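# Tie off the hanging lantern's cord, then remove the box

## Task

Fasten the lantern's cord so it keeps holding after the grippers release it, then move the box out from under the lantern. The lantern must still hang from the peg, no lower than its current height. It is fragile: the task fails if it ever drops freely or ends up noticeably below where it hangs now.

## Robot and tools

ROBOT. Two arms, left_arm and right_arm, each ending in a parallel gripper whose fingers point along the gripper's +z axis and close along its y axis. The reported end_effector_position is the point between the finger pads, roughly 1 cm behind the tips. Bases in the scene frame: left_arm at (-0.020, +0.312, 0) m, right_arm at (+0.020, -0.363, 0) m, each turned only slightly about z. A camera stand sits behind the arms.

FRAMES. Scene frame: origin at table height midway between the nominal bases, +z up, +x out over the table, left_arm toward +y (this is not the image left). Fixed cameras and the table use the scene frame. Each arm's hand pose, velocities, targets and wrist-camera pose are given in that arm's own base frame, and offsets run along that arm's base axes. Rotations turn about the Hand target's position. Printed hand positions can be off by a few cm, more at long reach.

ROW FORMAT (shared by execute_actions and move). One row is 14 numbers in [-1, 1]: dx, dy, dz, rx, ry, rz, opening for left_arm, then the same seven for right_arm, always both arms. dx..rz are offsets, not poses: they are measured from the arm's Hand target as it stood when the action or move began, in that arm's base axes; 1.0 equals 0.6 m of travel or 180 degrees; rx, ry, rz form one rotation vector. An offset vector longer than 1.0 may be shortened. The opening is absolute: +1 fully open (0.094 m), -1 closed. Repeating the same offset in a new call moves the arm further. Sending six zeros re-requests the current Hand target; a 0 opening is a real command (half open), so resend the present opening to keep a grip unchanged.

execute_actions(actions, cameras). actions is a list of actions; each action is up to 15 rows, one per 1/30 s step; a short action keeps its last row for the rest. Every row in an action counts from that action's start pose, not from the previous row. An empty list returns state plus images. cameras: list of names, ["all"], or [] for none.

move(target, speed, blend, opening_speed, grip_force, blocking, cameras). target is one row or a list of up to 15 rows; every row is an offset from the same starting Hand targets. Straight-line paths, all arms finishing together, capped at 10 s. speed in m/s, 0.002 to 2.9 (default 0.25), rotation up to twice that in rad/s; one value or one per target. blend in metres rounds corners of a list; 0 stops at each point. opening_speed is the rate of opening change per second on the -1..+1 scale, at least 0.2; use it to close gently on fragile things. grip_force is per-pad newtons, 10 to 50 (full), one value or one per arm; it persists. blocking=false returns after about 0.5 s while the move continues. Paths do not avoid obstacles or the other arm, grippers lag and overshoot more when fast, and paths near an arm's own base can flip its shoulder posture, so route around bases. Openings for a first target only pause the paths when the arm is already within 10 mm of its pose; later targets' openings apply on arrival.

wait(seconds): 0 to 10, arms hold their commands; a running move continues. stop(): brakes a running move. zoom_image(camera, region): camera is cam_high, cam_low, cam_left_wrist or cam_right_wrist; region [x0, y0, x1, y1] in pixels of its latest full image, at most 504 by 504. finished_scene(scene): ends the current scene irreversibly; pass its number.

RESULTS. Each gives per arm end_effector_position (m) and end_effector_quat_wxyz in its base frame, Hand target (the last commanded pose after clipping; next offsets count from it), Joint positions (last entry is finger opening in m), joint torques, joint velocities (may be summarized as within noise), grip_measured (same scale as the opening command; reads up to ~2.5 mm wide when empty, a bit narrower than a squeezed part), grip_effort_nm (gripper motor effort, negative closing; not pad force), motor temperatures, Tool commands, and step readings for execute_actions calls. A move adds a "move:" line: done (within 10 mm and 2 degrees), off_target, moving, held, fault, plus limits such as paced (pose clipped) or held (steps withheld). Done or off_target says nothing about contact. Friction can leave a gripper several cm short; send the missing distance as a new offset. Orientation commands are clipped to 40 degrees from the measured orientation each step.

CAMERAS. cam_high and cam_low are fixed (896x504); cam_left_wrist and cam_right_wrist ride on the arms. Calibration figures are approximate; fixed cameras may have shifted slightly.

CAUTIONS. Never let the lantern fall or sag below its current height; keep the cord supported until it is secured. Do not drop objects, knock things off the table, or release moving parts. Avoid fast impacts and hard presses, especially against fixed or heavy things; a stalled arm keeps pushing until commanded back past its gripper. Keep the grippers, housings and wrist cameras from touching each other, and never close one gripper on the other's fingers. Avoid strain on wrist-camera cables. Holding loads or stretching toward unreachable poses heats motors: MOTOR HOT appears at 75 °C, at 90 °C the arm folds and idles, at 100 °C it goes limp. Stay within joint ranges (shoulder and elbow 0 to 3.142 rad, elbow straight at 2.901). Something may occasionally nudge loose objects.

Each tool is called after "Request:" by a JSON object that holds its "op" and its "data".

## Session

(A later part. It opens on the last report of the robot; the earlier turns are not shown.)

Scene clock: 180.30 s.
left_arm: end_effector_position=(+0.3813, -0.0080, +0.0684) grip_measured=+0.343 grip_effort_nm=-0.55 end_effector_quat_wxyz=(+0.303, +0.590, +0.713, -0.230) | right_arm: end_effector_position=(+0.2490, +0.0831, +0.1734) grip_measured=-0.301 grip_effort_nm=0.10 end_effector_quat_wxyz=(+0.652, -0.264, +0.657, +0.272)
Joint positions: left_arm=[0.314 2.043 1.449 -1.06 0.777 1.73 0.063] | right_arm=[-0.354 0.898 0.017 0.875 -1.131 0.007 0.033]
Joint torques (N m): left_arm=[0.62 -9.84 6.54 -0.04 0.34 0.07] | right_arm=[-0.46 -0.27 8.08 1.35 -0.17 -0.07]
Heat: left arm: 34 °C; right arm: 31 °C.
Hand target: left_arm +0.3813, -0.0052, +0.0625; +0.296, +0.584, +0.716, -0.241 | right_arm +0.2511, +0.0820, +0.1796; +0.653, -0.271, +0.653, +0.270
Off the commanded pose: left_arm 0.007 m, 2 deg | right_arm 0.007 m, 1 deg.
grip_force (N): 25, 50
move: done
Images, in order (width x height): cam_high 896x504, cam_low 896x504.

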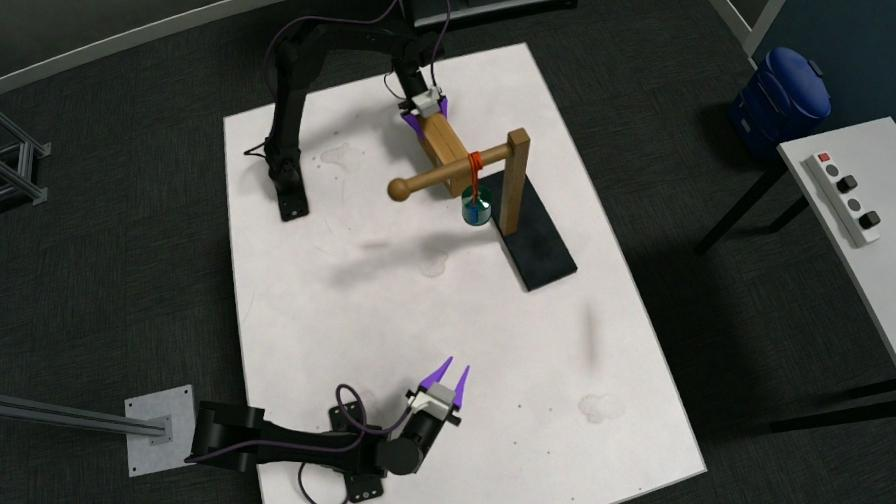

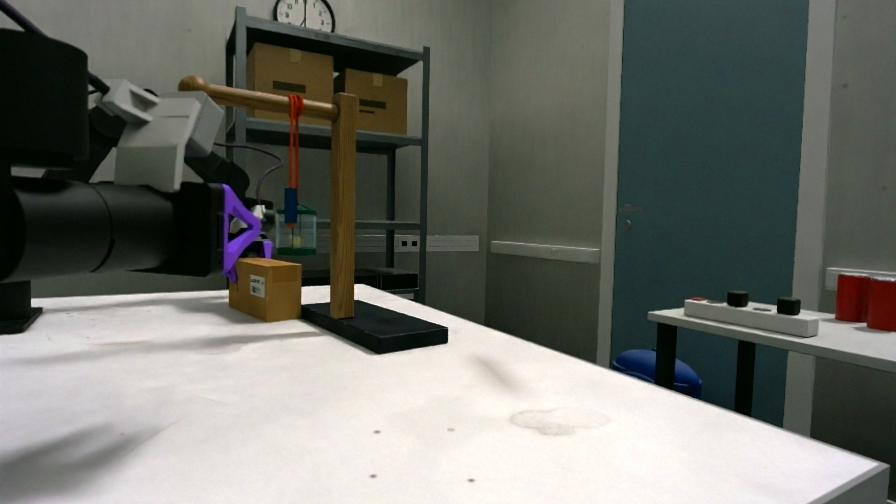

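Request:
{"op": "move", "data": {"target": [[-0.02,0.085,0.004,0,0,0.02,0.25,0,0,0,0,0,0,-0.3]], "speed": 0.05}}

Request:
{"op": "move", "data": {"target": [[0,0,0,0,0,0,1,0,0,0,0,0,0,-0.3],[-0.02,0.08,0.12,0,0,0,1,0,0,0,0,0,0,-0.3]], "speed": 0.08, "opening_speed": 0.6, "cameras": ["cam_low","cam_high"]}}

Request:
{"op": "wait", "data": {"seconds": 3, "cameras": ["cam_low"]}}

Request:
{"op": "zoom_image", "data": {"camera": "cam_low", "region": [180, 70, 420, 360]}}

Scene clock: 183.10 s.
left_arm: end_effector_position=(+0.3691, +0.0442, +0.0695) grip_measured=+0.343 grip_effort_nm=-0.55 end_effector_quat_wxyz=(+0.307, +0.566, +0.733, -0.219) | right_arm: end_effector_position=(+0.2490, +0.0831, +0.1734) grip_measured=-0.301 grip_effort_nm=0.10 end_effector_quat_wxyz=(+0.652, -0.264, +0.657, +0.272)
Joint positions: left_arm=[0.458 2.063 1.485 -1.152 0.761 1.837 0.063] | right_arm=[-0.354 0.898 0.017 0.875 -1.131 0.007 0.033]
Joint torques (N m): left_arm=[0.35 -10.07 6.54 -0.19 0.36 0.06] | right_arm=[-0.49 -0.28 8.06 1.37 -0.17 -0.06]
Heat: left arm: 33 °C; right arm: 31 °C.
Hand target: left_arm +0.3693, +0.0458, +0.0650; +0.304, +0.562, +0.734, -0.231 | right_arm +0.2511, +0.0820, +0.1796; +0.653, -0.271, +0.653, +0.270
Off the commanded pose: left_arm 0.005 m, 2 deg | right_arm 0.007 m, 1 deg.
grip_force (N): 25, 50
move: done

Scene clock: 186.40 s.
left_arm: end_effector_position=(+0.3562, +0.0926, +0.1431) grip_measured=+0.999 grip_effort_nm=0.09 end_effector_quat_wxyz=(+0.305, +0.566, +0.734, -0.217) | right_arm: end_effector_position=(+0.2490, +0.0831, +0.1734) grip_measured=-0.301 grip_effort_nm=0.10 end_effector_quat_wxyz=(+0.652, -0.264, +0.657, +0.272)
Joint positions: left_arm=[0.584 2.088 1.818 -1.568 0.729 2 0.094] | right_arm=[-0.354 0.898 0.017 0.875 -1.131 0.007 0.033]
Joint torques (N m): left_arm=[0.23 -10.14 6.27 -0.42 0.36 0.11] | right_arm=[-0.44 -0.28 8.06 1.35 -0.17 -0.06]
Heat: left arm: 33 °C; right arm: 31 °C.
Hand target: left_arm +0.3573, +0.0938, +0.1370; +0.304, +0.562, +0.734, -0.231 | right_arm +0.2511, +0.0820, +0.1796; +0.653, -0.271, +0.653, +0.270
Off the commanded pose: left_arm 0.006 m, 2 deg | right_arm 0.007 m, 1 deg.
joint sent to its limit (left arm) — joint 4 (wrist pitch), lower limit. The joint targets still meet the commanded pose.
grip_force (N): 25, 50
move: done
Images, in order (width x height): cam_high 896x504, cam_low 896x504.

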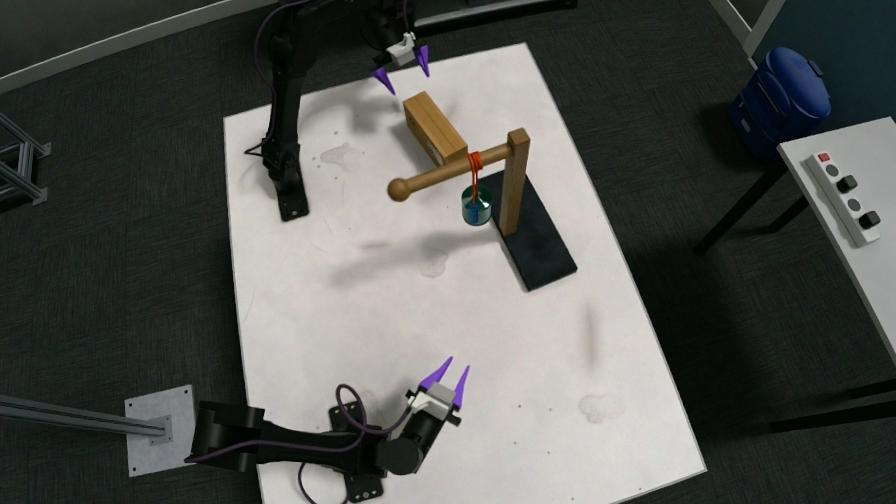

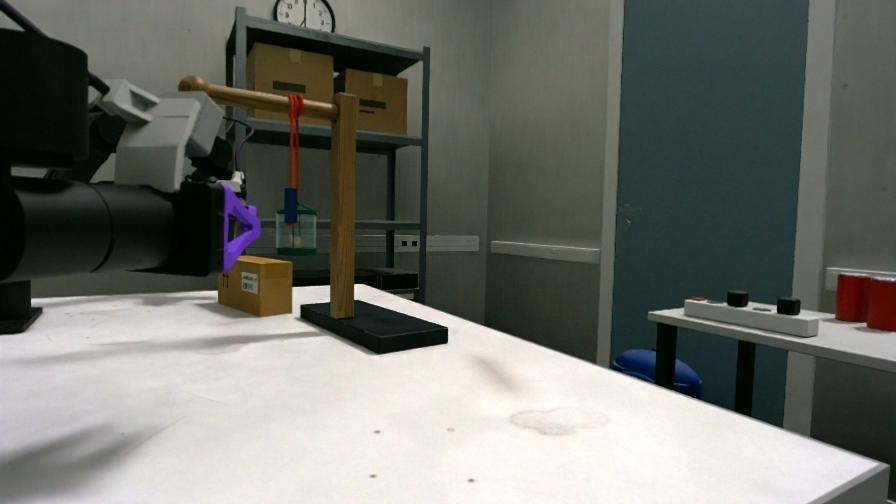

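Scene clock: 189.40 s.
left_arm: end_effector_position=(+0.3561, +0.0925, +0.1431) grip_measured=+0.999 grip_effort_nm=0.09 end_effector_quat_wxyz=(+0.305, +0.566, +0.734, -0.217) | right_arm: end_effector_position=(+0.2490, +0.0831, +0.1734) grip_measured=-0.301 grip_effort_nm=0.10 end_effector_quat_wxyz=(+0.652, -0.264, +0.657, +0.272)
Joint positions: left_arm=[0.584 2.088 1.818 -1.569 0.729 2 0.094] | right_arm=[-0.354 0.898 0.017 0.875 -1.131 0.007 0.033]
Joint torques (N m): left_arm=[0.27 -10.14 6.28 -0.36 0.37 0.07] | right_arm=[-0.5 -0.25 8.06 1.35 -0.17 -0.07]
Heat: left arm: 33 °C; right arm: 31 °C.
Hand target: left_arm +0.3573, +0.0938, +0.1370; +0.304, +0.562, +0.734, -0.231 | right_arm +0.2511, +0.0820, +0.1796; +0.653, -0.271, +0.653, +0.270
Tool commands: left_gripper/opening=+1.0 right_gripper/opening=-0.3
Off the commanded pose: left_arm 0.006 m, 2 deg | right_arm 0.007 m, 1 deg.
grip_force (N): 25, 50
wait: 3.00 s; at rest by 0.17 s
Images, in order (width x height): cam_low 896x504.

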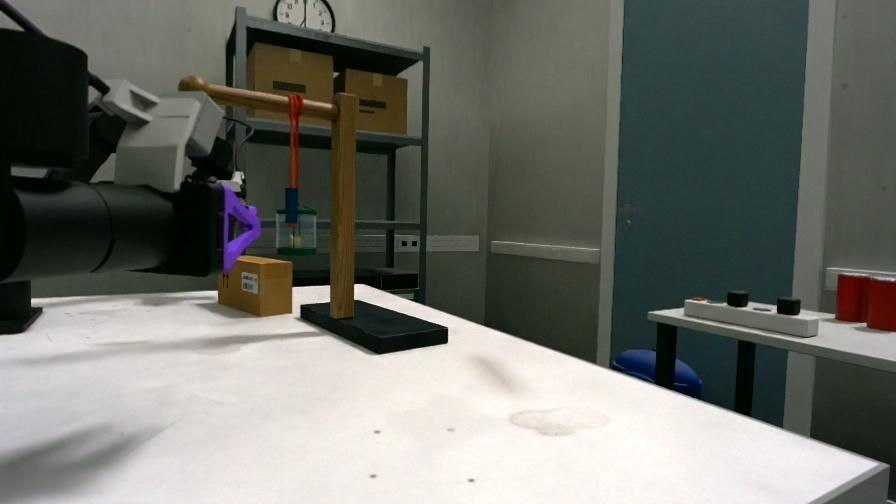

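Scaled by 1.738 from the camera's 896x504 image, which has a finer 1280x720 frame.

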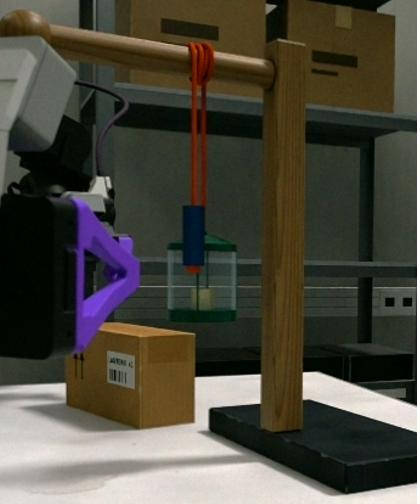

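Stable and clear.

Request:
{"op": "finished_scene", "data": {"scene": 2}}

The scene is finished: the task was done.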